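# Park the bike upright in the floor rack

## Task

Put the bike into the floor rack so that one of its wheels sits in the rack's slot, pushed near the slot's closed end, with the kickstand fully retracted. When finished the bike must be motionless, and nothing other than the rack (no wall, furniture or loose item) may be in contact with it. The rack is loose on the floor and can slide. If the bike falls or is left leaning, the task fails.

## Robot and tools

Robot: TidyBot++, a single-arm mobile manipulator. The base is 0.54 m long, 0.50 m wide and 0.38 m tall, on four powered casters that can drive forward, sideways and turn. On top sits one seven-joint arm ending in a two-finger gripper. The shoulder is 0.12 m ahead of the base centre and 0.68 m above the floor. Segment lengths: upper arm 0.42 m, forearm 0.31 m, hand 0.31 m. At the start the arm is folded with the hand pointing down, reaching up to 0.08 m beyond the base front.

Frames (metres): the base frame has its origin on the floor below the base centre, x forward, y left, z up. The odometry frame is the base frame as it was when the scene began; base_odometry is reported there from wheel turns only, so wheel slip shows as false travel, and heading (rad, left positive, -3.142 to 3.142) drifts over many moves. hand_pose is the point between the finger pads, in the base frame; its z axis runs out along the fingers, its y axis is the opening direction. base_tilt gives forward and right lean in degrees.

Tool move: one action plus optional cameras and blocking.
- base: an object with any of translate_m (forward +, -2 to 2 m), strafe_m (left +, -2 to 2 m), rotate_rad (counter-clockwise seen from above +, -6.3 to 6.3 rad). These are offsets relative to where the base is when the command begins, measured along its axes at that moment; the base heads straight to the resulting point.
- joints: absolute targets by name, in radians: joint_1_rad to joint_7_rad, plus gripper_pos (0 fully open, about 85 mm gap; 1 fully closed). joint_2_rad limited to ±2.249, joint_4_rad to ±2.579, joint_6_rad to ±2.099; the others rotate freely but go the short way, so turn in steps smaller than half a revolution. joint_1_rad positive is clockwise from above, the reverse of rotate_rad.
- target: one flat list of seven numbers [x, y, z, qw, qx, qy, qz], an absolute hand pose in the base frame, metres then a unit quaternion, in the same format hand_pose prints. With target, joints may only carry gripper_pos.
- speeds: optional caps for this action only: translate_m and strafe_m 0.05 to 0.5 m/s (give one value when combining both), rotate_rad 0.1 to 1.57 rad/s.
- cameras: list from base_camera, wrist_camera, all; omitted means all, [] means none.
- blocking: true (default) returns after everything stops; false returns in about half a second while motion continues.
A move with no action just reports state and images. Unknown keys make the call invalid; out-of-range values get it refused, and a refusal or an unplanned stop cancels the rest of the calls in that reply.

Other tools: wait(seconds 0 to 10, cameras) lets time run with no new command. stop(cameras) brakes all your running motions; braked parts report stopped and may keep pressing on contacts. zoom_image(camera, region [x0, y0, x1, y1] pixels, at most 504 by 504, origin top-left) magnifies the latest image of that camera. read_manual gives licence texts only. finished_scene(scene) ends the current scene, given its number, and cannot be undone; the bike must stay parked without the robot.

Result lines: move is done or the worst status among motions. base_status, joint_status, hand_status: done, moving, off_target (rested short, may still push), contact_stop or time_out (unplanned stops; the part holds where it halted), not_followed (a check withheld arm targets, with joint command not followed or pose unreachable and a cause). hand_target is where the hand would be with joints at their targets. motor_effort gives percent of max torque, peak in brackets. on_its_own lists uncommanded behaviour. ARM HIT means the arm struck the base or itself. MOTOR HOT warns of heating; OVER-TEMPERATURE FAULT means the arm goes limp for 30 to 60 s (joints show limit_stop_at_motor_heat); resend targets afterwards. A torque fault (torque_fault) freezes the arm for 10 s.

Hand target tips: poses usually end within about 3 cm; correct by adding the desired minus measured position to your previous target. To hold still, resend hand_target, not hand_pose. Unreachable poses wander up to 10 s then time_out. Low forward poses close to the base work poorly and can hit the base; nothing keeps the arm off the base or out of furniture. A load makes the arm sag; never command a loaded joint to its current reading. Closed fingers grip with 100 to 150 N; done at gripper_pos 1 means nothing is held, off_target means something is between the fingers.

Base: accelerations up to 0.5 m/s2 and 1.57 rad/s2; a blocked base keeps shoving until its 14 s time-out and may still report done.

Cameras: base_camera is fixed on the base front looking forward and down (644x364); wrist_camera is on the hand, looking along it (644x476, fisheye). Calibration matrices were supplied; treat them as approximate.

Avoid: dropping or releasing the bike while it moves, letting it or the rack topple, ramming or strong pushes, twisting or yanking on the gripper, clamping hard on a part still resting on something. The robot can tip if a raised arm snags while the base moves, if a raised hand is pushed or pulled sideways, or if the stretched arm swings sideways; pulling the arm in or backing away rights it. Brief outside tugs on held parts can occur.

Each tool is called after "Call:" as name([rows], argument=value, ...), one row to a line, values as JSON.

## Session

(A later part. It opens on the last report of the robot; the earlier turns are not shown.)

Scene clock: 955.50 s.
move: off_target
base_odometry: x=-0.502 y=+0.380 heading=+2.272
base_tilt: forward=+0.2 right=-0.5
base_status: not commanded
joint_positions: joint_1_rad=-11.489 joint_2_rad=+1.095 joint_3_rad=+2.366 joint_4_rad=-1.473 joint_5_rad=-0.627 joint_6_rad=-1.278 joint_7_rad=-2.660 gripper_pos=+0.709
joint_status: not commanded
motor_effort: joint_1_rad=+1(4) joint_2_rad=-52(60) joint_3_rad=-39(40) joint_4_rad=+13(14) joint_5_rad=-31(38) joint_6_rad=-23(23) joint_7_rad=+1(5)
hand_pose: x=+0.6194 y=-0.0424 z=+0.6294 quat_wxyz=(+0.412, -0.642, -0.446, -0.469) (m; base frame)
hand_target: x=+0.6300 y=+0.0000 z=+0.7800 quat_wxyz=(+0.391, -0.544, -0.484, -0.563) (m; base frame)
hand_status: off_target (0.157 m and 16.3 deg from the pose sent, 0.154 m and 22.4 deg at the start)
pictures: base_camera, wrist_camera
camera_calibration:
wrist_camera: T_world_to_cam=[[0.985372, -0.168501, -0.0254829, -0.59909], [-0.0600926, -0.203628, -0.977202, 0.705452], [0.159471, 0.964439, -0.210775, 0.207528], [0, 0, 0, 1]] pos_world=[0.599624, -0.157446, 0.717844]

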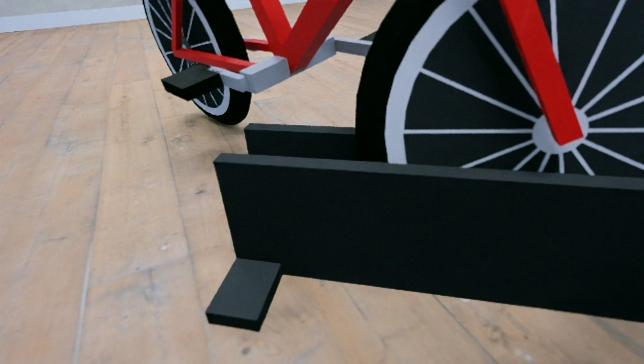

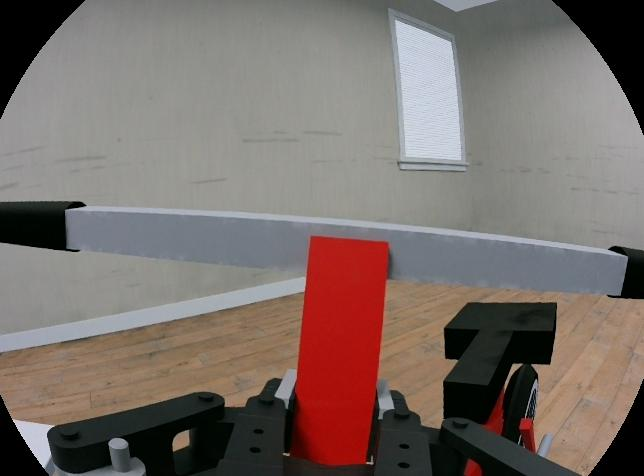

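Call:
move(target=[0.63, 0.0, 0.78, -0.285, 0.568, 0.450, 0.627])

Call:
move(target=[0.63, 0.0, 0.78, -0.175, 0.583, 0.408, 0.680])

Scene clock: 958.17 s.
move: off_target
base_odometry: x=-0.502 y=+0.380 heading=+2.272
base_tilt: forward=+0.3 right=-0.5
base_status: not commanded
joint_positions: joint_1_rad=-11.237 joint_2_rad=+1.451 joint_3_rad=+1.722 joint_4_rad=-1.726 joint_5_rad=+0.040 joint_6_rad=-0.755 joint_7_rad=-3.054 gripper_pos=+0.709
joint_status: not commanded
motor_effort: joint_1_rad=+0(2) joint_2_rad=-42(54) joint_3_rad=-62(62) joint_4_rad=+3(14) joint_5_rad=-27(33) joint_6_rad=+0(22) joint_7_rad=+8(9)
hand_pose: x=+0.6218 y=-0.0145 z=+0.6266 quat_wxyz=(+0.321, -0.639, -0.446, -0.539) (m; base frame)
hand_target: x=+0.6300 y=+0.0000 z=+0.7800 quat_wxyz=(+0.285, -0.568, -0.450, -0.627) (m; base frame)
hand_status: off_target (0.154 m and 13.6 deg from the pose sent, 0.157 m and 24.8 deg at the start)
pictures: base_camera, wrist_camera
camera_calibration:
wrist_camera: T_world_to_cam=[[0.941035, -0.301345, 0.153764, -0.683502], [0.0761897, -0.254058, -0.964183, 0.614939], [0.329617, 0.919046, -0.216118, 0.0764994], [0, 0, 0, 1]] pos_world=[0.571132, -0.120047, 0.714545]

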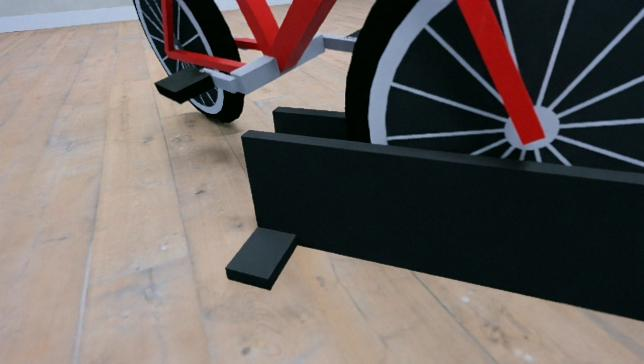

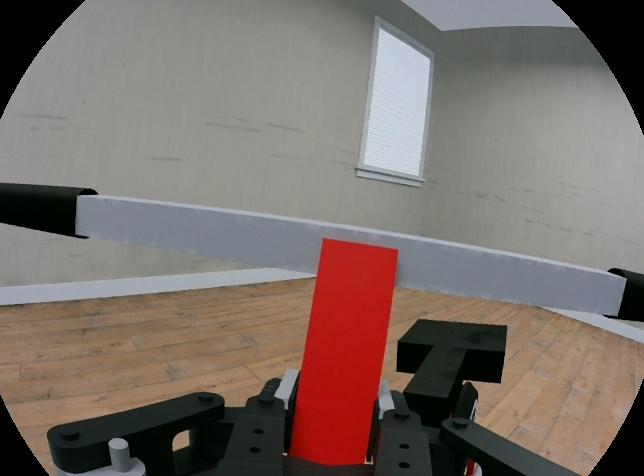

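Scene clock: 959.93 s.
move: off_target
base_odometry: x=-0.502 y=+0.380 heading=+2.272
base_tilt: forward=+0.2 right=-0.5
base_status: not commanded
joint_positions: joint_1_rad=-11.177 joint_2_rad=+1.535 joint_3_rad=+1.592 joint_4_rad=-1.974 joint_5_rad=+0.508 joint_6_rad=-0.487 joint_7_rad=-3.421 gripper_pos=+0.709
joint_status: not commanded
motor_effort: joint_1_rad=+0(2) joint_2_rad=-35(41) joint_3_rad=-61(62) joint_4_rad=+1(4) joint_5_rad=-15(26) joint_6_rad=+21(21) joint_7_rad=+6(8)
hand_pose: x=+0.6039 y=+0.0130 z=+0.6164 quat_wxyz=(+0.244, -0.656, -0.450, -0.554) (m; base frame)
hand_target: x=+0.6300 y=+0.0000 z=+0.7800 quat_wxyz=(+0.175, -0.583, -0.408, -0.680) (m; base frame)
hand_status: off_target (0.166 m and 19.1 deg from the pose sent, 0.154 m and 24.6 deg at the start)
pictures: base_camera, wrist_camera
camera_calibration:
wrist_camera: T_world_to_cam=[[0.890828, -0.375986, 0.255071, -0.687911], [0.113081, -0.360261, -0.925972, 0.568953], [0.440044, 0.853725, -0.278414, 0.0274729], [0, 0, 0, 1]] pos_world=[0.536383, -0.0771271, 0.70995]

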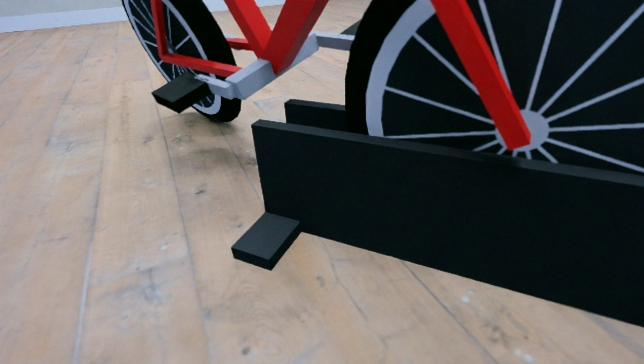

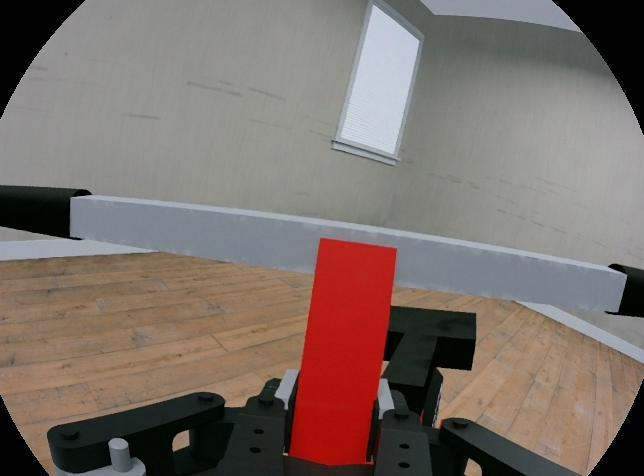

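Call:
move(target=[0.65, -0.05, 0.78, -0.061, 0.588, 0.360, 0.722])

Scene clock: 964.87 s.
move: off_target
base_odometry: x=-0.502 y=+0.380 heading=+2.272
base_tilt: forward=+0.2 right=-0.5
base_status: not commanded
joint_positions: joint_1_rad=-11.102 joint_2_rad=+1.529 joint_3_rad=+1.604 joint_4_rad=-2.077 joint_5_rad=+0.814 joint_6_rad=-0.249 joint_7_rad=-3.721 gripper_pos=+0.709
joint_status: not commanded
motor_effort: joint_1_rad=+2(5) joint_2_rad=-35(35) joint_3_rad=-54(60) joint_4_rad=+3(5) joint_5_rad=+4(14) joint_6_rad=+30(31) joint_7_rad=+10(10)
hand_pose: x=+0.6240 y=-0.0247 z=+0.6254 quat_wxyz=(+0.169, -0.686, -0.381, -0.597) (m; base frame)
hand_target: x=+0.6500 y=-0.0500 z=+0.7800 quat_wxyz=(+0.061, -0.588, -0.360, -0.722) (m; base frame)
hand_status: off_target (0.159 m and 22.1 deg from the pose sent, 0.181 m and 31.3 deg at the start)
pictures: base_camera, wrist_camera
camera_calibration:
wrist_camera: T_world_to_cam=[[0.770096, -0.56214, 0.30158, -0.680694], [0.0839904, -0.379288, -0.921459, 0.576297], [0.632375, 0.734941, -0.244874, -0.0905593], [0, 0, 0, 1]] pos_world=[0.533064, -0.0975069, 0.714142]

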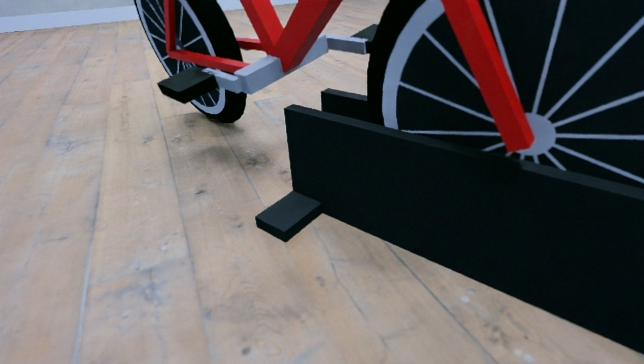

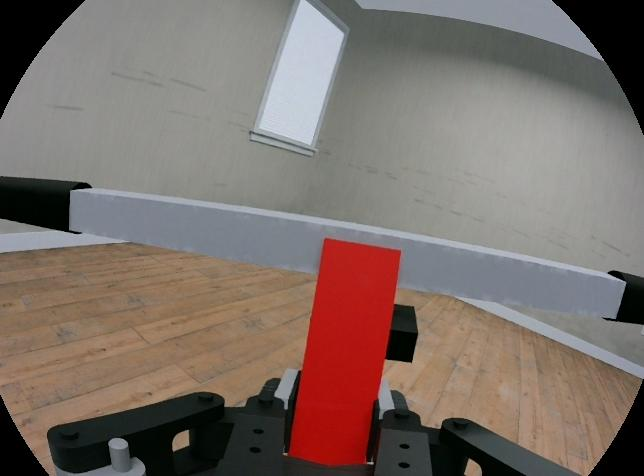

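Call:
move(target=[0.645, -0.045, 0.72, -0.061, 0.588, 0.360, 0.722])

Scene clock: 967.27 s.
move: off_target
base_odometry: x=-0.502 y=+0.380 heading=+2.272
base_tilt: forward=+0.2 right=-0.5
base_status: not commanded
joint_positions: joint_1_rad=-11.099 joint_2_rad=+1.581 joint_3_rad=+1.635 joint_4_rad=-2.134 joint_5_rad=+1.007 joint_6_rad=-0.137 joint_7_rad=-3.803 gripper_pos=+0.709
joint_status: not commanded
motor_effort: joint_1_rad=+1(3) joint_2_rad=-29(36) joint_3_rad=-38(55) joint_4_rad=+3(5) joint_5_rad=+9(10) joint_6_rad=+26(31) joint_7_rad=+11(11)
hand_pose: x=+0.6235 y=-0.0164 z=+0.6253 quat_wxyz=(+0.145, -0.661, -0.379, -0.632) (m; base frame)
hand_target: x=+0.6450 y=-0.0450 z=+0.7200 quat_wxyz=(+0.061, -0.588, -0.360, -0.722) (m; base frame)
hand_status: off_target (0.101 m and 16.6 deg from the pose sent, 0.099 m and 22.1 deg at the start)
pictures: base_camera, wrist_camera
camera_calibration:
wrist_camera: T_world_to_cam=[[0.725038, -0.581299, 0.369339, -0.690156], [0.161607, -0.377706, -0.911713, 0.524888], [0.66948, 0.720714, -0.179909, -0.160324], [0, 0, 0, 1]] pos_world=[0.522897, -0.0873859, 0.704605]

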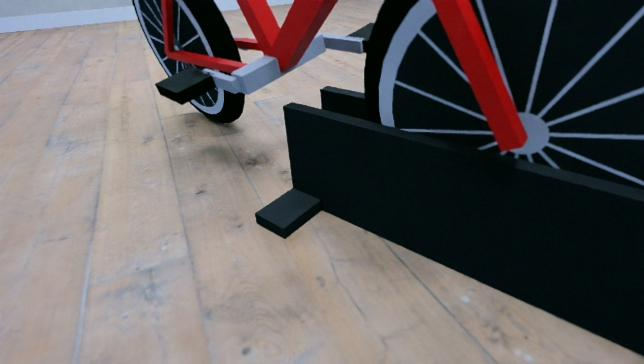

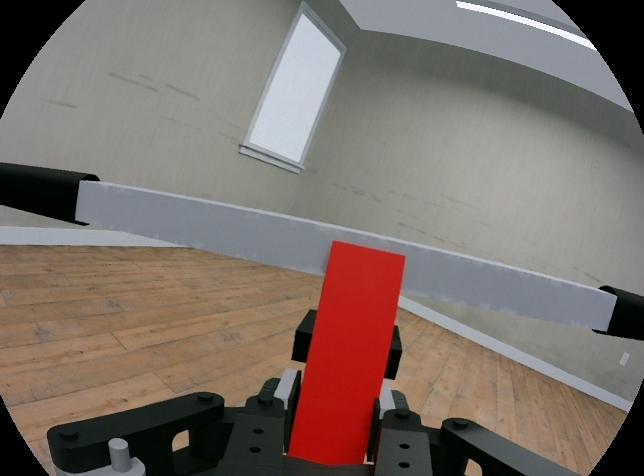

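Call:
move(target=[0.64, -0.035, 0.665, -0.115, 0.640, 0.375, 0.660])

Scene clock: 968.90 s.
move: off_target
base_odometry: x=-0.502 y=+0.380 heading=+2.272
base_tilt: forward=+0.2 right=-0.5
base_status: not commanded
joint_positions: joint_1_rad=-11.099 joint_2_rad=+1.575 joint_3_rad=+1.638 joint_4_rad=-2.105 joint_5_rad=+0.796 joint_6_rad=-0.156 joint_7_rad=-3.632 gripper_pos=+0.709
joint_status: not commanded
motor_effort: joint_1_rad=+1(4) joint_2_rad=-26(30) joint_3_rad=-30(38) joint_4_rad=+0(3) joint_5_rad=+3(10) joint_6_rad=+15(26) joint_7_rad=+5(11)
hand_pose: x=+0.6273 y=-0.0219 z=+0.6251 quat_wxyz=(+0.160, -0.667, -0.368, -0.627) (m; base frame)
hand_target: x=+0.6400 y=-0.0350 z=+0.6650 quat_wxyz=(+0.115, -0.640, -0.375, -0.660) (m; base frame)
hand_status: off_target (0.044 m and 7.1 deg from the pose sent, 0.047 m and 5.3 deg at the start)
pictures: base_camera, wrist_camera
camera_calibration:
wrist_camera: T_world_to_cam=[[0.735589, -0.589826, 0.333187, -0.68025], [0.136567, -0.352628, -0.925745, 0.547094], [0.66352, 0.72647, -0.178838, -0.155842], [0, 0, 0, 1]] pos_world=[0.529074, -0.0950944, 0.705249]

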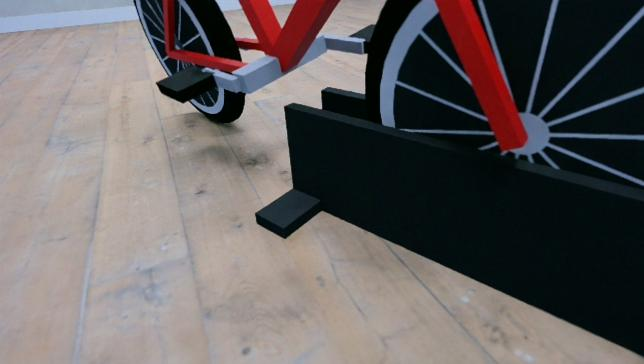

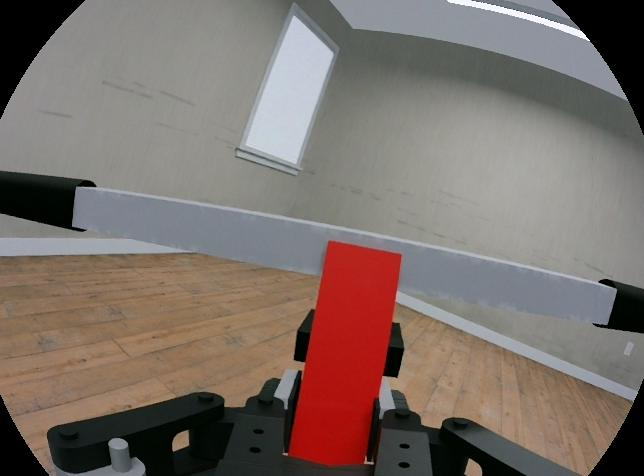

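Call:
move(target=[0.635, -0.03, 0.64, -0.135, 0.655, 0.372, 0.643])

Call:
move(joints={"gripper_pos": 0.62})

Scene clock: 970.23 s.
move: off_target
base_odometry: x=-0.502 y=+0.380 heading=+2.272
base_tilt: forward=+0.2 right=-0.5
base_status: not commanded
joint_positions: joint_1_rad=-11.099 joint_2_rad=+1.575 joint_3_rad=+1.640 joint_4_rad=-2.105 joint_5_rad=+0.781 joint_6_rad=-0.156 joint_7_rad=-3.631 gripper_pos=+0.709
joint_status: not commanded
motor_effort: joint_1_rad=+1(2) joint_2_rad=-26(26) joint_3_rad=-25(29) joint_4_rad=-1(2) joint_5_rad=+3(5) joint_6_rad=+12(16) joint_7_rad=+4(6)
hand_pose: x=+0.6270 y=-0.0215 z=+0.6246 quat_wxyz=(+0.165, -0.670, -0.364, -0.626) (m; base frame)
hand_target: x=+0.6350 y=-0.0300 z=+0.6400 quat_wxyz=(+0.135, -0.655, -0.372, -0.643) (m; base frame)
hand_status: off_target (0.019 m and 4.4 deg from the pose sent, 0.019 m and 3.7 deg at the start)
pictures: base_camera, wrist_camera
camera_calibration:
wrist_camera: T_world_to_cam=[[0.738576, -0.59404, 0.318782, -0.672519], [0.126574, -0.342258, -0.931042, 0.556587], [0.662182, 0.727995, -0.177593, -0.155871], [0, 0, 0, 1]] pos_world=[0.529472, -0.095534, 0.704911]

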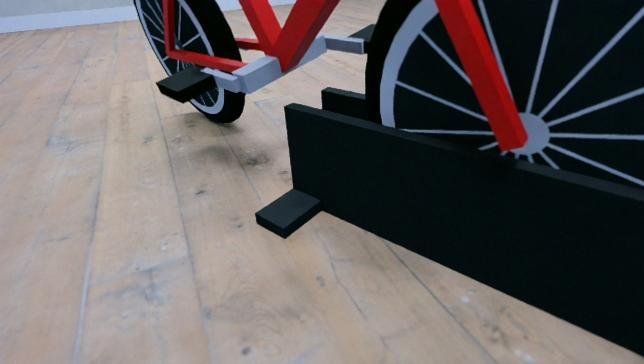

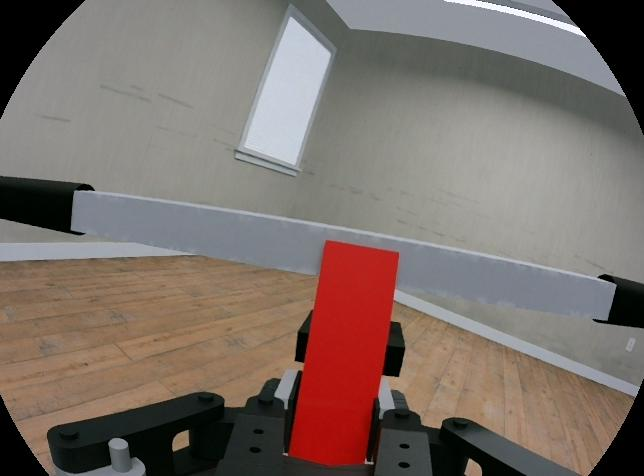

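Scene clock: 971.07 s.
move: done
base_odometry: x=-0.502 y=+0.380 heading=+2.272
base_tilt: forward=+0.2 right=-0.5
base_status: not commanded
joint_positions: joint_1_rad=-11.099 joint_2_rad=+1.575 joint_3_rad=+1.631 joint_4_rad=-2.106 joint_5_rad=+0.781 joint_6_rad=-0.147 joint_7_rad=-3.621 gripper_pos=+0.620
joint_status: all done
motor_effort: joint_1_rad=+2(2) joint_2_rad=-25(25) joint_3_rad=-19(25) joint_4_rad=+0(4) joint_5_rad=+0(3) joint_6_rad=+6(12) joint_7_rad=+1(4)
hand_pose: x=+0.6288 y=-0.0223 z=+0.6312 quat_wxyz=(+0.159, -0.664, -0.365, -0.633) (m; base frame)
hand_target: x=+0.6350 y=-0.0300 z=+0.6400 quat_wxyz=(+0.135, -0.655, -0.372, -0.643) (m; base frame)
hand_status: not commanded
pictures: base_camera, wrist_camera
camera_calibration:
wrist_camera: T_world_to_cam=[[0.729229, -0.596437, 0.335392, -0.681121], [0.144323, -0.345057, -0.927419, 0.54879], [0.668877, 0.724706, -0.165546, -0.167179], [0, 0, 0, 1]] pos_world=[0.529312, -0.095726, 0.709726]

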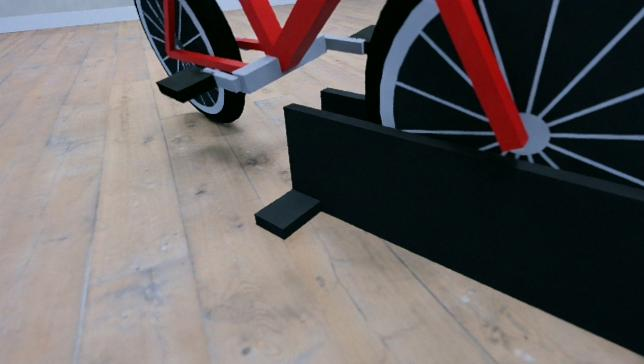

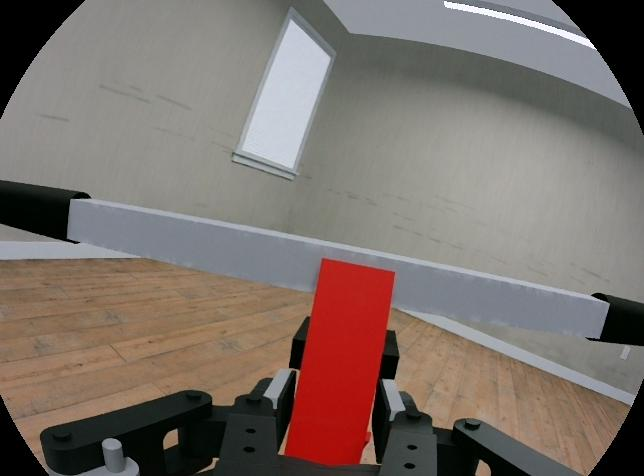

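Call:
move(joints={"gripper_pos": 0.5})

Call:
wait(seconds=1.5)

Scene clock: 971.87 s.
move: done
base_odometry: x=-0.502 y=+0.380 heading=+2.272
base_tilt: forward=+0.2 right=-0.4
base_status: not commanded
joint_positions: joint_1_rad=-11.099 joint_2_rad=+1.575 joint_3_rad=+1.631 joint_4_rad=-2.106 joint_5_rad=+0.781 joint_6_rad=-0.147 joint_7_rad=-3.621 gripper_pos=+0.500
joint_status: all done
motor_effort: joint_1_rad=+0(1) joint_2_rad=-23(25) joint_3_rad=-18(19) joint_4_rad=+0(1) joint_5_rad=-1(1) joint_6_rad=+6(6) joint_7_rad=+1(1)
hand_pose: x=+0.6288 y=-0.0223 z=+0.6312 quat_wxyz=(+0.159, -0.664, -0.365, -0.633) (m; base frame)
hand_target: x=+0.6350 y=-0.0300 z=+0.6400 quat_wxyz=(+0.135, -0.655, -0.372, -0.643) (m; base frame)
hand_status: not commanded
pictures: base_camera, wrist_camera
camera_calibration:
wrist_camera: T_world_to_cam=[[0.729229, -0.596437, 0.335392, -0.681121], [0.144323, -0.345057, -0.927419, 0.54879], [0.668877, 0.724706, -0.165546, -0.167179], [0, 0, 0, 1]] pos_world=[0.529312, -0.095726, 0.709726]

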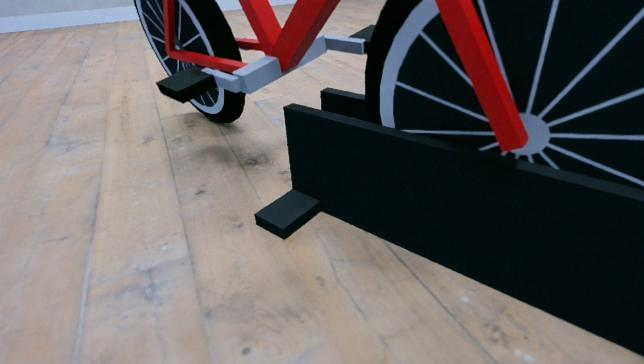

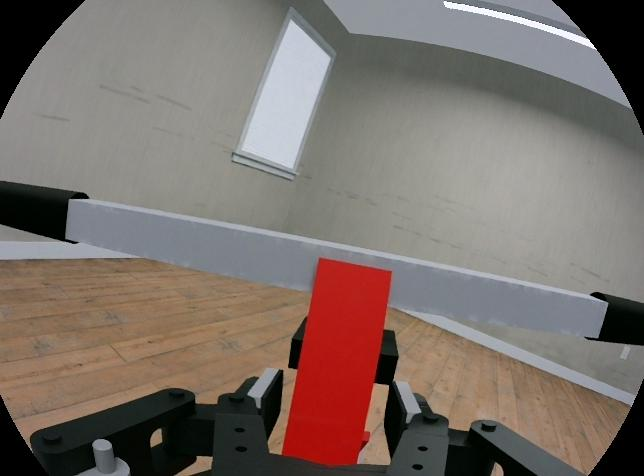

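Scene clock: 973.37 s.
base_odometry: x=-0.502 y=+0.380 heading=+2.272
base_tilt: forward=+0.2 right=-0.5
base_status: not commanded
joint_positions: joint_1_rad=-11.099 joint_2_rad=+1.575 joint_3_rad=+1.631 joint_4_rad=-2.106 joint_5_rad=+0.781 joint_6_rad=-0.147 joint_7_rad=-3.621 gripper_pos=+0.500
joint_status: all done
motor_effort: joint_1_rad=-1(1) joint_2_rad=-23(25) joint_3_rad=-19(19) joint_4_rad=-1(1) joint_5_rad=+0(1) joint_6_rad=+5(6) joint_7_rad=+1(1)
hand_pose: x=+0.6288 y=-0.0223 z=+0.6312 quat_wxyz=(+0.159, -0.664, -0.365, -0.633) (m; base frame)
hand_target: x=+0.6350 y=-0.0300 z=+0.6400 quat_wxyz=(+0.135, -0.655, -0.372, -0.643) (m; base frame)
hand_status: not commanded
wait: 1.50 s; at rest by 0.27 s
pictures: base_camera, wrist_camera
camera_calibration:
wrist_camera: T_world_to_cam=[[0.729229, -0.596437, 0.335392, -0.681121], [0.144323, -0.345057, -0.927419, 0.54879], [0.668877, 0.724706, -0.165546, -0.167179], [0, 0, 0, 1]] pos_world=[0.529312, -0.095726, 0.709726]

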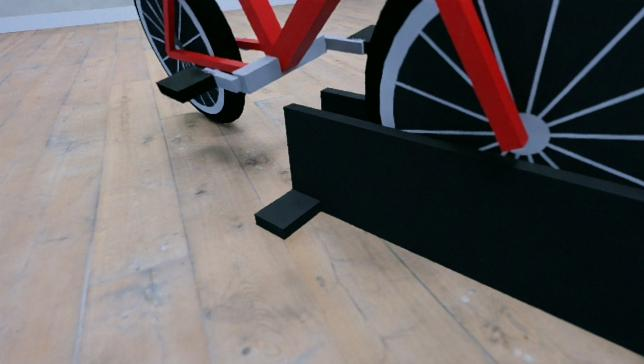

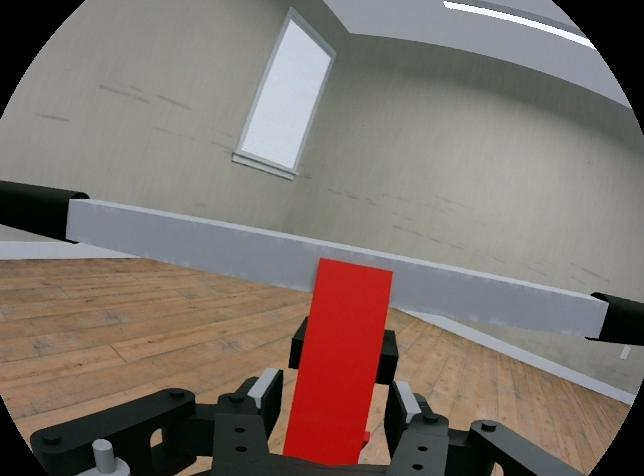

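Call:
move(joints={"gripper_pos": 0.2}, cameras=["wrist_camera"])

Call:
move(target=[0.60, -0.062, 0.645, -0.135, 0.655, 0.372, 0.643])

Scene clock: 975.83 s.
move: done
base_odometry: x=-0.502 y=+0.380 heading=+2.272
base_tilt: forward=+0.2 right=-0.5
base_status: not commanded
joint_positions: joint_1_rad=-11.099 joint_2_rad=+1.575 joint_3_rad=+1.631 joint_4_rad=-2.106 joint_5_rad=+0.781 joint_6_rad=-0.147 joint_7_rad=-3.621 gripper_pos=+0.200
joint_status: all done
motor_effort: joint_1_rad=+1(1) joint_2_rad=-24(25) joint_3_rad=-18(19) joint_4_rad=+0(2) joint_5_rad=-1(1) joint_6_rad=+6(6) joint_7_rad=+1(1)
hand_pose: x=+0.6288 y=-0.0223 z=+0.6312 quat_wxyz=(+0.159, -0.664, -0.365, -0.633) (m; base frame)
hand_target: x=+0.6350 y=-0.0300 z=+0.6400 quat_wxyz=(+0.135, -0.655, -0.372, -0.643) (m; base frame)
hand_status: not commanded
pictures: wrist_camera
camera_calibration:
wrist_camera: T_world_to_cam=[[0.729229, -0.596437, 0.335392, -0.681121], [0.144323, -0.345057, -0.927419, 0.54879], [0.668877, 0.724706, -0.165546, -0.167179], [0, 0, 0, 1]] pos_world=[0.529312, -0.095726, 0.709726]

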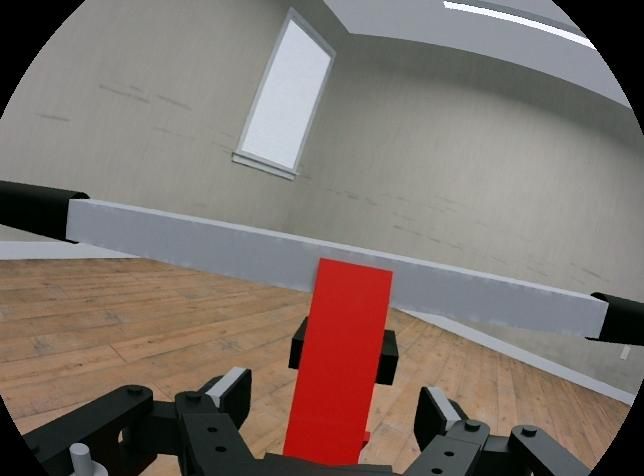

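Scene clock: 976.83 s.
move: off_target
base_odometry: x=-0.502 y=+0.380 heading=+2.272
base_tilt: forward=+0.2 right=-0.5
base_status: not commanded
joint_positions: joint_1_rad=-10.966 joint_2_rad=+1.580 joint_3_rad=+1.600 joint_4_rad=-2.106 joint_5_rad=+0.653 joint_6_rad=-0.198 joint_7_rad=-3.480 gripper_pos=+0.200
joint_status: not commanded
motor_effort: joint_1_rad=+0(2) joint_2_rad=-23(25) joint_3_rad=-18(19) joint_4_rad=+0(2) joint_5_rad=+0(2) joint_6_rad=+4(6) joint_7_rad=+1(1)
hand_pose: x=+0.6122 y=-0.0768 z=+0.6420 quat_wxyz=(+0.127, -0.671, -0.343, -0.645) (m; base frame)
hand_target: x=+0.6000 y=-0.0620 z=+0.6450 quat_wxyz=(+0.135, -0.655, -0.372, -0.643) (m; base frame)
hand_status: off_target (0.019 m and 3.9 deg from the pose sent, 0.051 m and 3.3 deg at the start)
pictures: base_camera, wrist_camera
camera_calibration:
wrist_camera: T_world_to_cam=[[0.671854, -0.648188, 0.358419, -0.68886], [0.13919, -0.364793, -0.920626, 0.539648], [0.727487, 0.668415, -0.154867, -0.161864], [0, 0, 0, 1]] pos_world=[0.505453, -0.141458, 0.718647]

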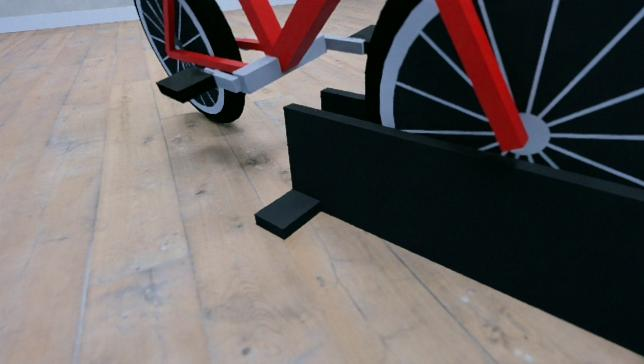

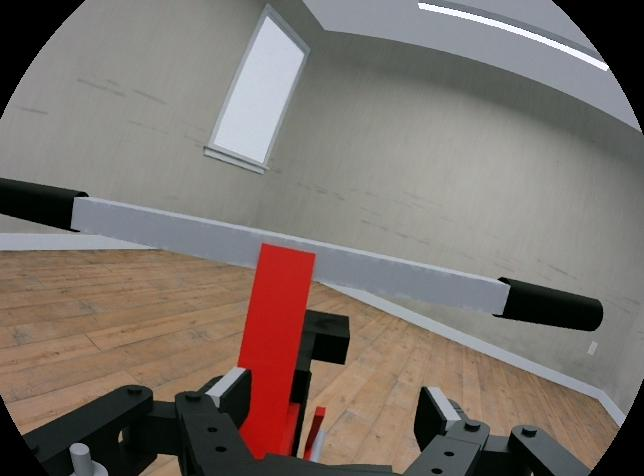

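Call:
move(target=[0.56, -0.05, 0.645, -0.135, 0.655, 0.372, 0.643])

Scene clock: 978.10 s.
move: off_target
base_odometry: x=-0.502 y=+0.380 heading=+2.272
base_tilt: forward=+0.2 right=-0.5
base_status: not commanded
joint_positions: joint_1_rad=-10.889 joint_2_rad=+1.580 joint_3_rad=+1.600 joint_4_rad=-2.213 joint_5_rad=+0.652 joint_6_rad=-0.198 joint_7_rad=-3.479 gripper_pos=+0.200
joint_status: not commanded
motor_effort: joint_1_rad=+1(2) joint_2_rad=-21(24) joint_3_rad=-17(19) joint_4_rad=+0(2) joint_5_rad=-1(2) joint_6_rad=+4(5) joint_7_rad=+1(1)
hand_pose: x=+0.5697 y=-0.0585 z=+0.6438 quat_wxyz=(+0.137, -0.665, -0.352, -0.644) (m; base frame)
hand_target: x=+0.5600 y=-0.0500 z=+0.6450 quat_wxyz=(+0.135, -0.655, -0.372, -0.643) (m; base frame)
hand_status: off_target (0.013 m and 2.5 deg from the pose sent, 0.059 m and 3.9 deg at the start)
pictures: base_camera, wrist_camera
camera_calibration:
wrist_camera: T_world_to_cam=[[0.690242, -0.629076, 0.357531, -0.657835], [0.151327, -0.357687, -0.921499, 0.547951], [0.707577, 0.690162, -0.151694, -0.132355], [0, 0, 0, 1]] pos_world=[0.464797, -0.126488, 0.720055]

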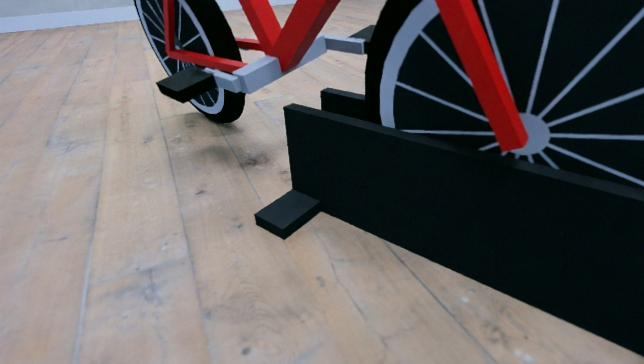

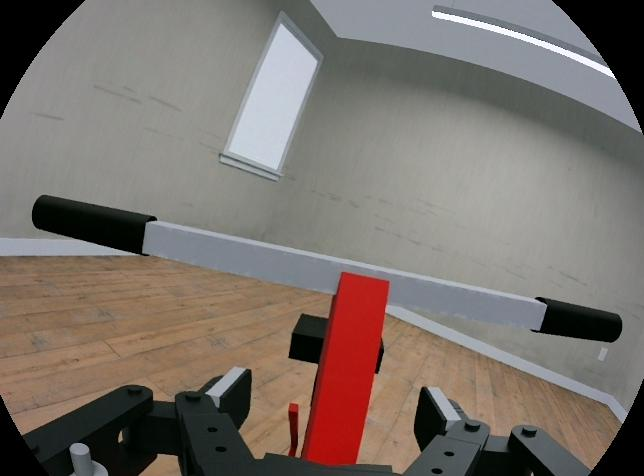

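Call:
move(target=[0.51, -0.09, 0.645, -0.135, 0.655, 0.372, 0.643])

Scene clock: 979.57 s.
move: off_target
base_odometry: x=-0.502 y=+0.380 heading=+2.272
base_tilt: forward=+0.2 right=-0.5
base_status: not commanded
joint_positions: joint_1_rad=-10.696 joint_2_rad=+1.603 joint_3_rad=+1.582 joint_4_rad=-2.213 joint_5_rad=+0.495 joint_6_rad=-0.360 joint_7_rad=-3.309 gripper_pos=+0.200
joint_status: not commanded
motor_effort: joint_1_rad=+0(2) joint_2_rad=-21(22) joint_3_rad=-16(17) joint_4_rad=-1(2) joint_5_rad=-3(3) joint_6_rad=+3(5) joint_7_rad=+1(1)
hand_pose: x=+0.5217 y=-0.1024 z=+0.6387 quat_wxyz=(+0.128, -0.675, -0.343, -0.640) (m; base frame)
hand_target: x=+0.5100 y=-0.0900 z=+0.6450 quat_wxyz=(+0.135, -0.655, -0.372, -0.643) (m; base frame)
hand_status: off_target (0.018 m and 4.2 deg from the pose sent, 0.068 m and 2.5 deg at the start)
pictures: base_camera, wrist_camera
camera_calibration:
wrist_camera: T_world_to_cam=[[0.676029, -0.647944, 0.350933, -0.640798], [0.12682, -0.366832, -0.921602, 0.546708], [0.72588, 0.667535, -0.165817, -0.0716602], [0, 0, 0, 1]] pos_world=[0.415882, -0.166816, 0.716842]

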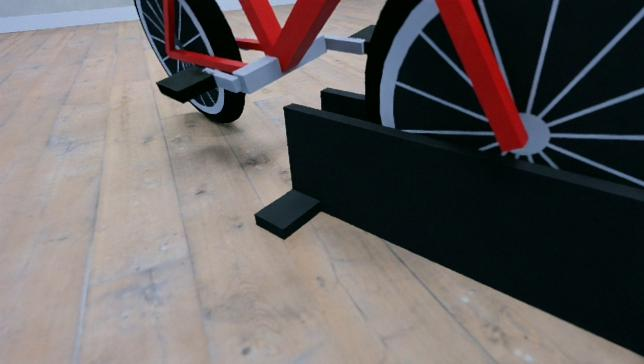

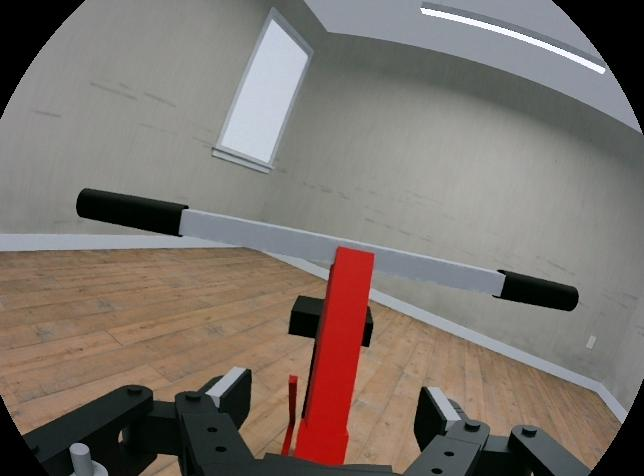

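Call:
move(base={"translate_m": -0.35})

Call:
move(joints={"joint_1_rad": -12.3, "joint_2_rad": 0.4, "joint_3_rad": 2.6, "joint_4_rad": -2.2, "joint_5_rad": 0.0, "joint_6_rad": -0.3, "joint_7_rad": -3.14})

Scene clock: 982.37 s.
move: done
base_odometry: x=-0.276 y=+0.112 heading=+2.272
base_tilt: forward=+0.2 right=-0.5
base_status: done
joint_positions: joint_1_rad=-10.688 joint_2_rad=+1.604 joint_3_rad=+1.579 joint_4_rad=-2.213 joint_5_rad=+0.491 joint_6_rad=-0.369 joint_7_rad=-3.307 gripper_pos=+0.200
joint_status: not commanded
motor_effort: joint_1_rad=+1(4) joint_2_rad=-21(22) joint_3_rad=-16(17) joint_4_rad=-1(2) joint_5_rad=-3(3) joint_6_rad=+3(5) joint_7_rad=+1(1)
hand_pose: x=+0.5192 y=-0.1040 z=+0.6391 quat_wxyz=(+0.129, -0.676, -0.342, -0.640) (m; base frame)
hand_target: x=+0.5100 y=-0.0900 z=+0.6450 quat_wxyz=(+0.135, -0.655, -0.372, -0.643) (m; base frame)
hand_status: not commanded
pictures: base_camera, wrist_camera
camera_calibration:
wrist_camera: T_world_to_cam=[[0.675668, -0.649141, 0.349413, -0.639292], [0.125577, -0.365697, -0.922224, 0.547971], [0.726432, 0.666995, -0.165572, -0.0692239], [0, 0, 0, 1]] pos_world=[0.413422, -0.168427, 0.717267]

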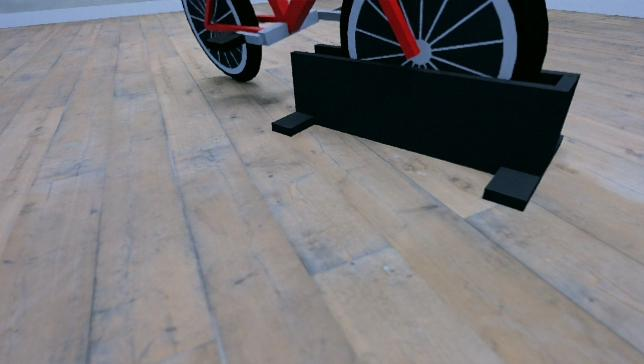

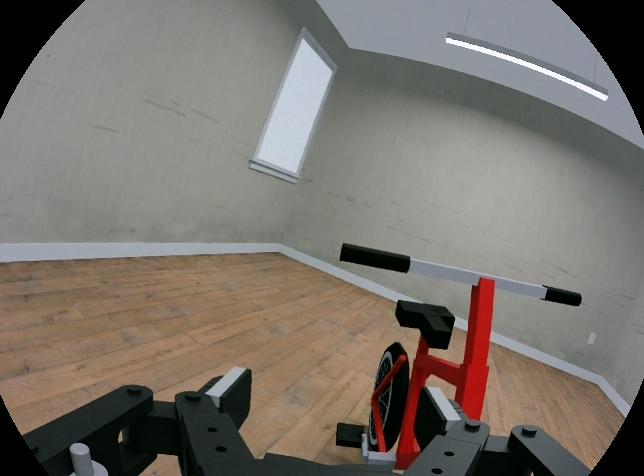

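Scene clock: 985.20 s.
move: done
base_odometry: x=-0.276 y=+0.112 heading=+2.272
base_tilt: forward=+0.2 right=-0.5
base_status: not commanded
joint_positions: joint_1_rad=-12.288 joint_2_rad=+0.417 joint_3_rad=+2.576 joint_4_rad=-2.213 joint_5_rad=+0.040 joint_6_rad=-0.357 joint_7_rad=-3.209 gripper_pos=+0.200
joint_status: all done
motor_effort: joint_1_rad=+0(3) joint_2_rad=-20(24) joint_3_rad=-4(17) joint_4_rad=+11(11) joint_5_rad=-1(3) joint_6_rad=+2(4) joint_7_rad=+1(2)
hand_pose: x=+0.4763 y=+0.1279 z=+0.5135 quat_wxyz=(+0.017, -0.629, -0.763, -0.146) (m; base frame)
hand_target: x=+0.5029 y=+0.1301 z=+0.5249 quat_wxyz=(-0.012, -0.619, -0.765, -0.176) (m; base frame)
hand_status: not commanded
pictures: base_camera, wrist_camera
camera_calibration:
wrist_camera: T_world_to_cam=[[0.947665, 0.282572, 0.148606, -0.561441], [0.308397, -0.930611, -0.197115, 0.135147], [0.0825952, 0.232629, -0.969052, 0.561257], [0, 0, 0, 1]] pos_world=[0.444022, 0.153853, 0.65396]

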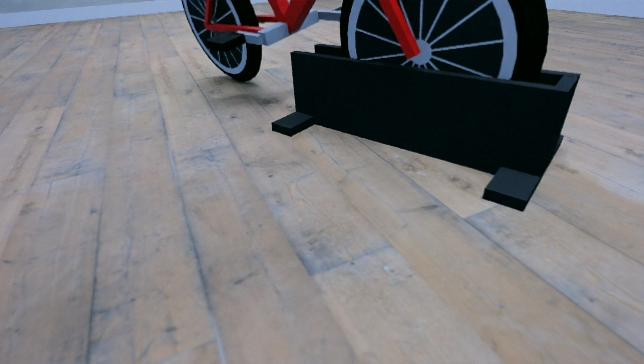

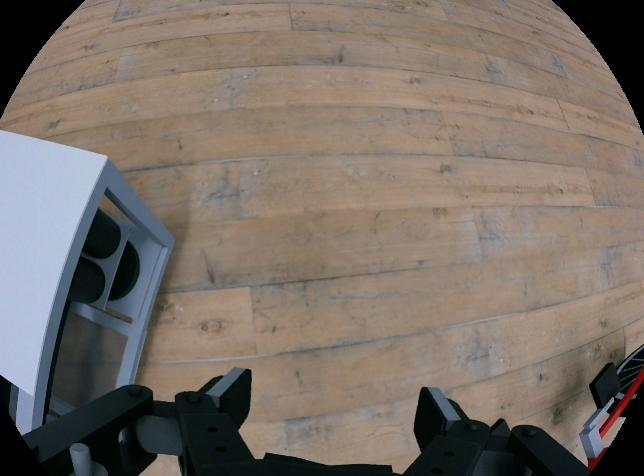

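Call:
zoom_image(camera="base_camera", region=[280, 0, 600, 220])

Scaled by 1.575.

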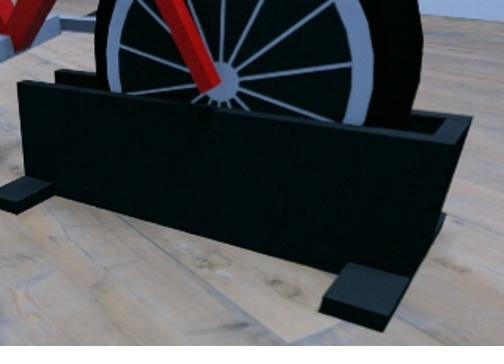

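Call:
move(base={"strafe_m": -0.45}, joints={"joint_1_rad": -12.566, "joint_2_rad": -0.1, "joint_3_rad": 3.14, "joint_4_rad": -2.0, "joint_5_rad": 0.0, "joint_6_rad": -0.7, "joint_7_rad": -3.14})

Scene clock: 992.13 s.
move: done
base_odometry: x=+0.068 y=+0.402 heading=+2.272
base_tilt: forward=+0.2 right=-0.5
base_status: done
joint_positions: joint_1_rad=-12.554 joint_2_rad=-0.088 joint_3_rad=+3.123 joint_4_rad=-2.016 joint_5_rad=+0.037 joint_6_rad=-0.641 joint_7_rad=-3.209 gripper_pos=+0.200
joint_status: all done
motor_effort: joint_1_rad=+0(4) joint_2_rad=-14(22) joint_3_rad=+0(4) joint_4_rad=+19(20) joint_5_rad=+2(2) joint_6_rad=+5(5) joint_7_rad=+1(1)
hand_pose: x=+0.5451 y=-0.0025 z=+0.7294 quat_wxyz=(-0.204, -0.691, -0.666, -0.196) (m; base frame)
hand_target: x=+0.5349 y=+0.0019 z=+0.7321 quat_wxyz=(-0.189, -0.680, -0.682, -0.189) (m; base frame)
hand_status: not commanded
pictures: base_camera, wrist_camera
camera_calibration:
wrist_camera: T_world_to_cam=[[0.877838, 0.0708928, 0.473682, -0.821473], [0.0549773, -0.997363, 0.0473835, -0.0052647], [0.475792, -0.0155532, -0.87942, 0.514814], [0, 0, 0, 1]] pos_world=[0.476465, 0.0609927, 0.842104]

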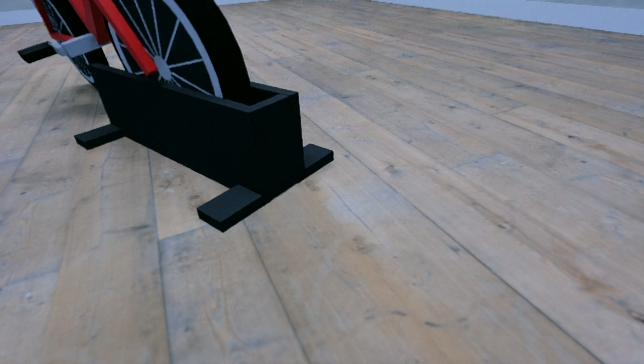

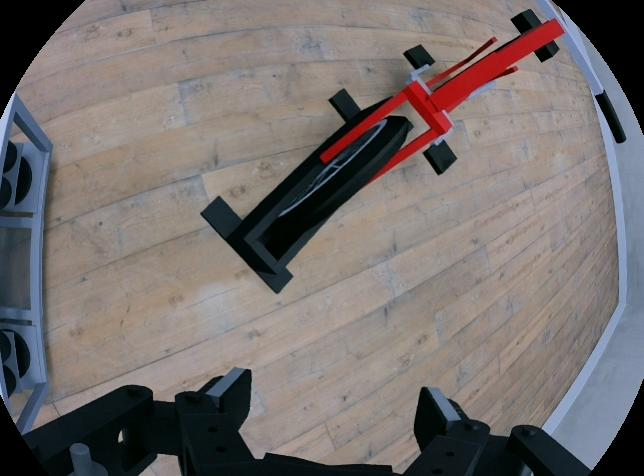

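Call:
zoom_image(camera="wrist_camera", region=[180, 60, 480, 310])

Call:
zoom_image(camera="base_camera", region=[100, 0, 350, 240])

Scaled by 1.680.

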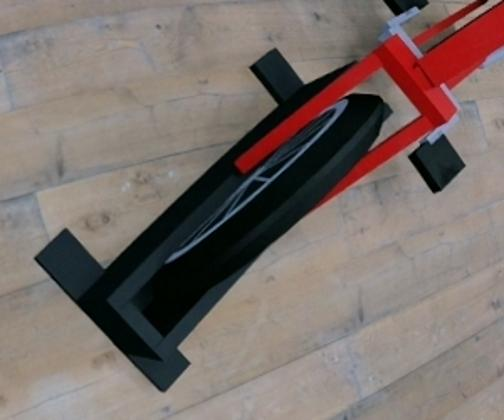

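Scaled by 2.016.

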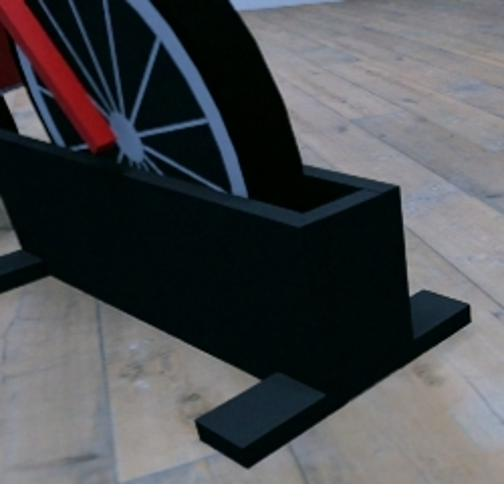

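Call:
move(target=[0.59, -0.05, 0.30, 0, 0.912, 0.411, 0], joints={"gripper_pos": 0.5})

Call:
move(target=[0.59, -0.05, 0.11, 0, 0.912, 0.411, 0])

Scene clock: 998.57 s.
move: off_target
base_odometry: x=+0.068 y=+0.402 heading=+2.272
base_tilt: forward=+0.2 right=-0.5
base_status: not commanded
joint_positions: joint_1_rad=-12.363 joint_2_rad=+1.026 joint_3_rad=+3.000 joint_4_rad=-1.763 joint_5_rad=+0.330 joint_6_rad=-0.458 joint_7_rad=-4.008 gripper_pos=+0.500
joint_status: all done
motor_effort: joint_1_rad=-1(1) joint_2_rad=-35(37) joint_3_rad=-3(3) joint_4_rad=+5(20) joint_5_rad=+1(2) joint_6_rad=+0(5) joint_7_rad=+1(1)
hand_pose: x=+0.5592 y=-0.0540 z=+0.2987 quat_wxyz=(+0.012, -0.903, -0.427, +0.039) (m; base frame)
hand_target: x=+0.5900 y=-0.0500 z=+0.3000 quat_wxyz=(+0.000, -0.912, -0.411, +0.000) (m; base frame)
hand_status: off_target (0.031 m and 5.1 deg from the pose sent, 0.434 m and 50.8 deg at the start)
pictures: base_camera, wrist_camera
camera_calibration:
wrist_camera: T_world_to_cam=[[0.823201, -0.551017, -0.136824, -0.446837], [-0.550481, -0.833623, 0.045204, 0.311092], [-0.138968, 0.0381069, -0.989563, 0.508129], [0, 0, 0, 1]] pos_world=[0.6097, -0.00624441, 0.427625]

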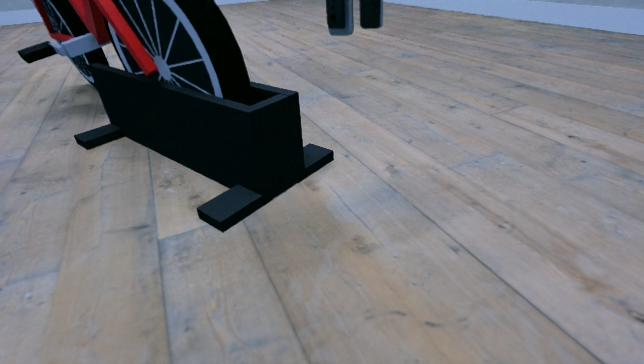

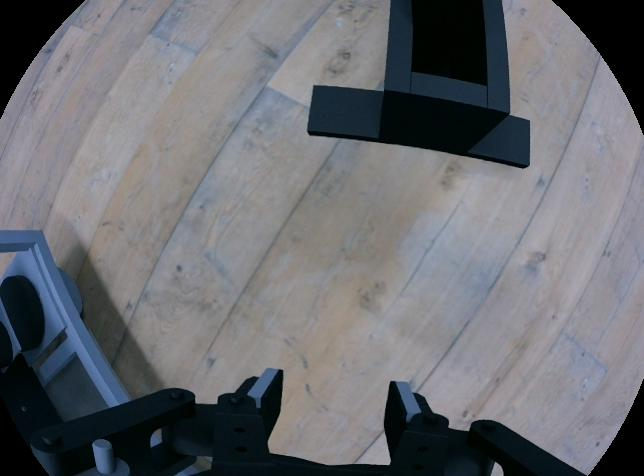

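Scene clock: 1000.23 s.
move: off_target
base_odometry: x=+0.068 y=+0.402 heading=+2.272
base_tilt: forward=+0.2 right=-0.5
base_status: not commanded
joint_positions: joint_1_rad=-12.388 joint_2_rad=+1.463 joint_3_rad=+3.033 joint_4_rad=-1.527 joint_5_rad=+0.414 joint_6_rad=-0.254 joint_7_rad=-4.087 gripper_pos=+0.500
joint_status: not commanded
motor_effort: joint_1_rad=+1(1) joint_2_rad=-37(40) joint_3_rad=-3(3) joint_4_rad=+2(7) joint_5_rad=+1(2) joint_6_rad=-1(2) joint_7_rad=+1(1)
hand_pose: x=+0.5590 y=-0.0416 z=+0.1093 quat_wxyz=(+0.025, -0.906, -0.421, +0.031) (m; base frame)
hand_target: x=+0.5900 y=-0.0500 z=+0.1100 quat_wxyz=(+0.000, -0.912, -0.411, +0.000) (m; base frame)
hand_status: off_target (0.032 m and 4.8 deg from the pose sent, 0.191 m and 5.1 deg at the start)
pictures: base_camera, wrist_camera
camera_calibration:
wrist_camera: T_world_to_cam=[[0.815437, -0.558558, -0.151908, -0.460073], [-0.562702, -0.826458, 0.0182755, 0.339973], [-0.135754, 0.0705767, -0.988226, 0.31954], [0, 0, 0, 1]] pos_world=[0.609843, 0.00144409, 0.239675]

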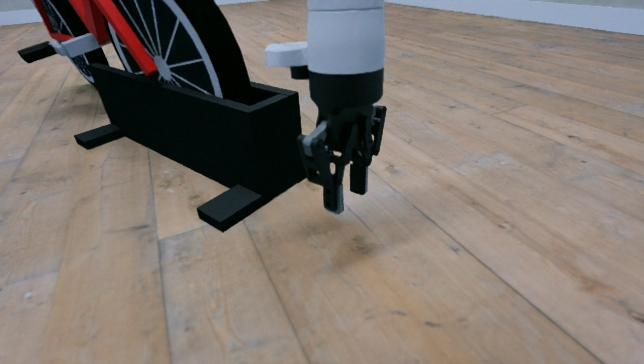

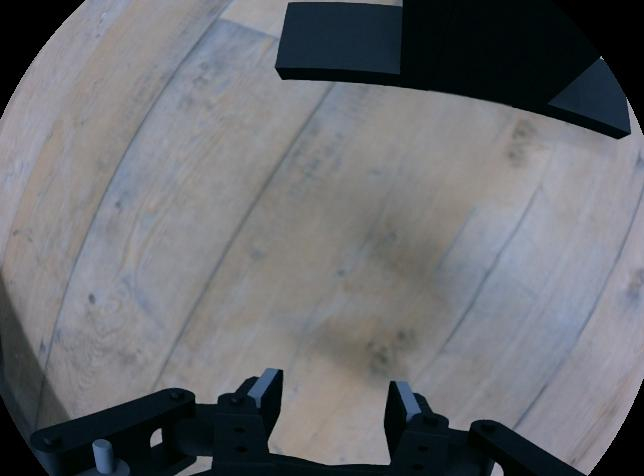

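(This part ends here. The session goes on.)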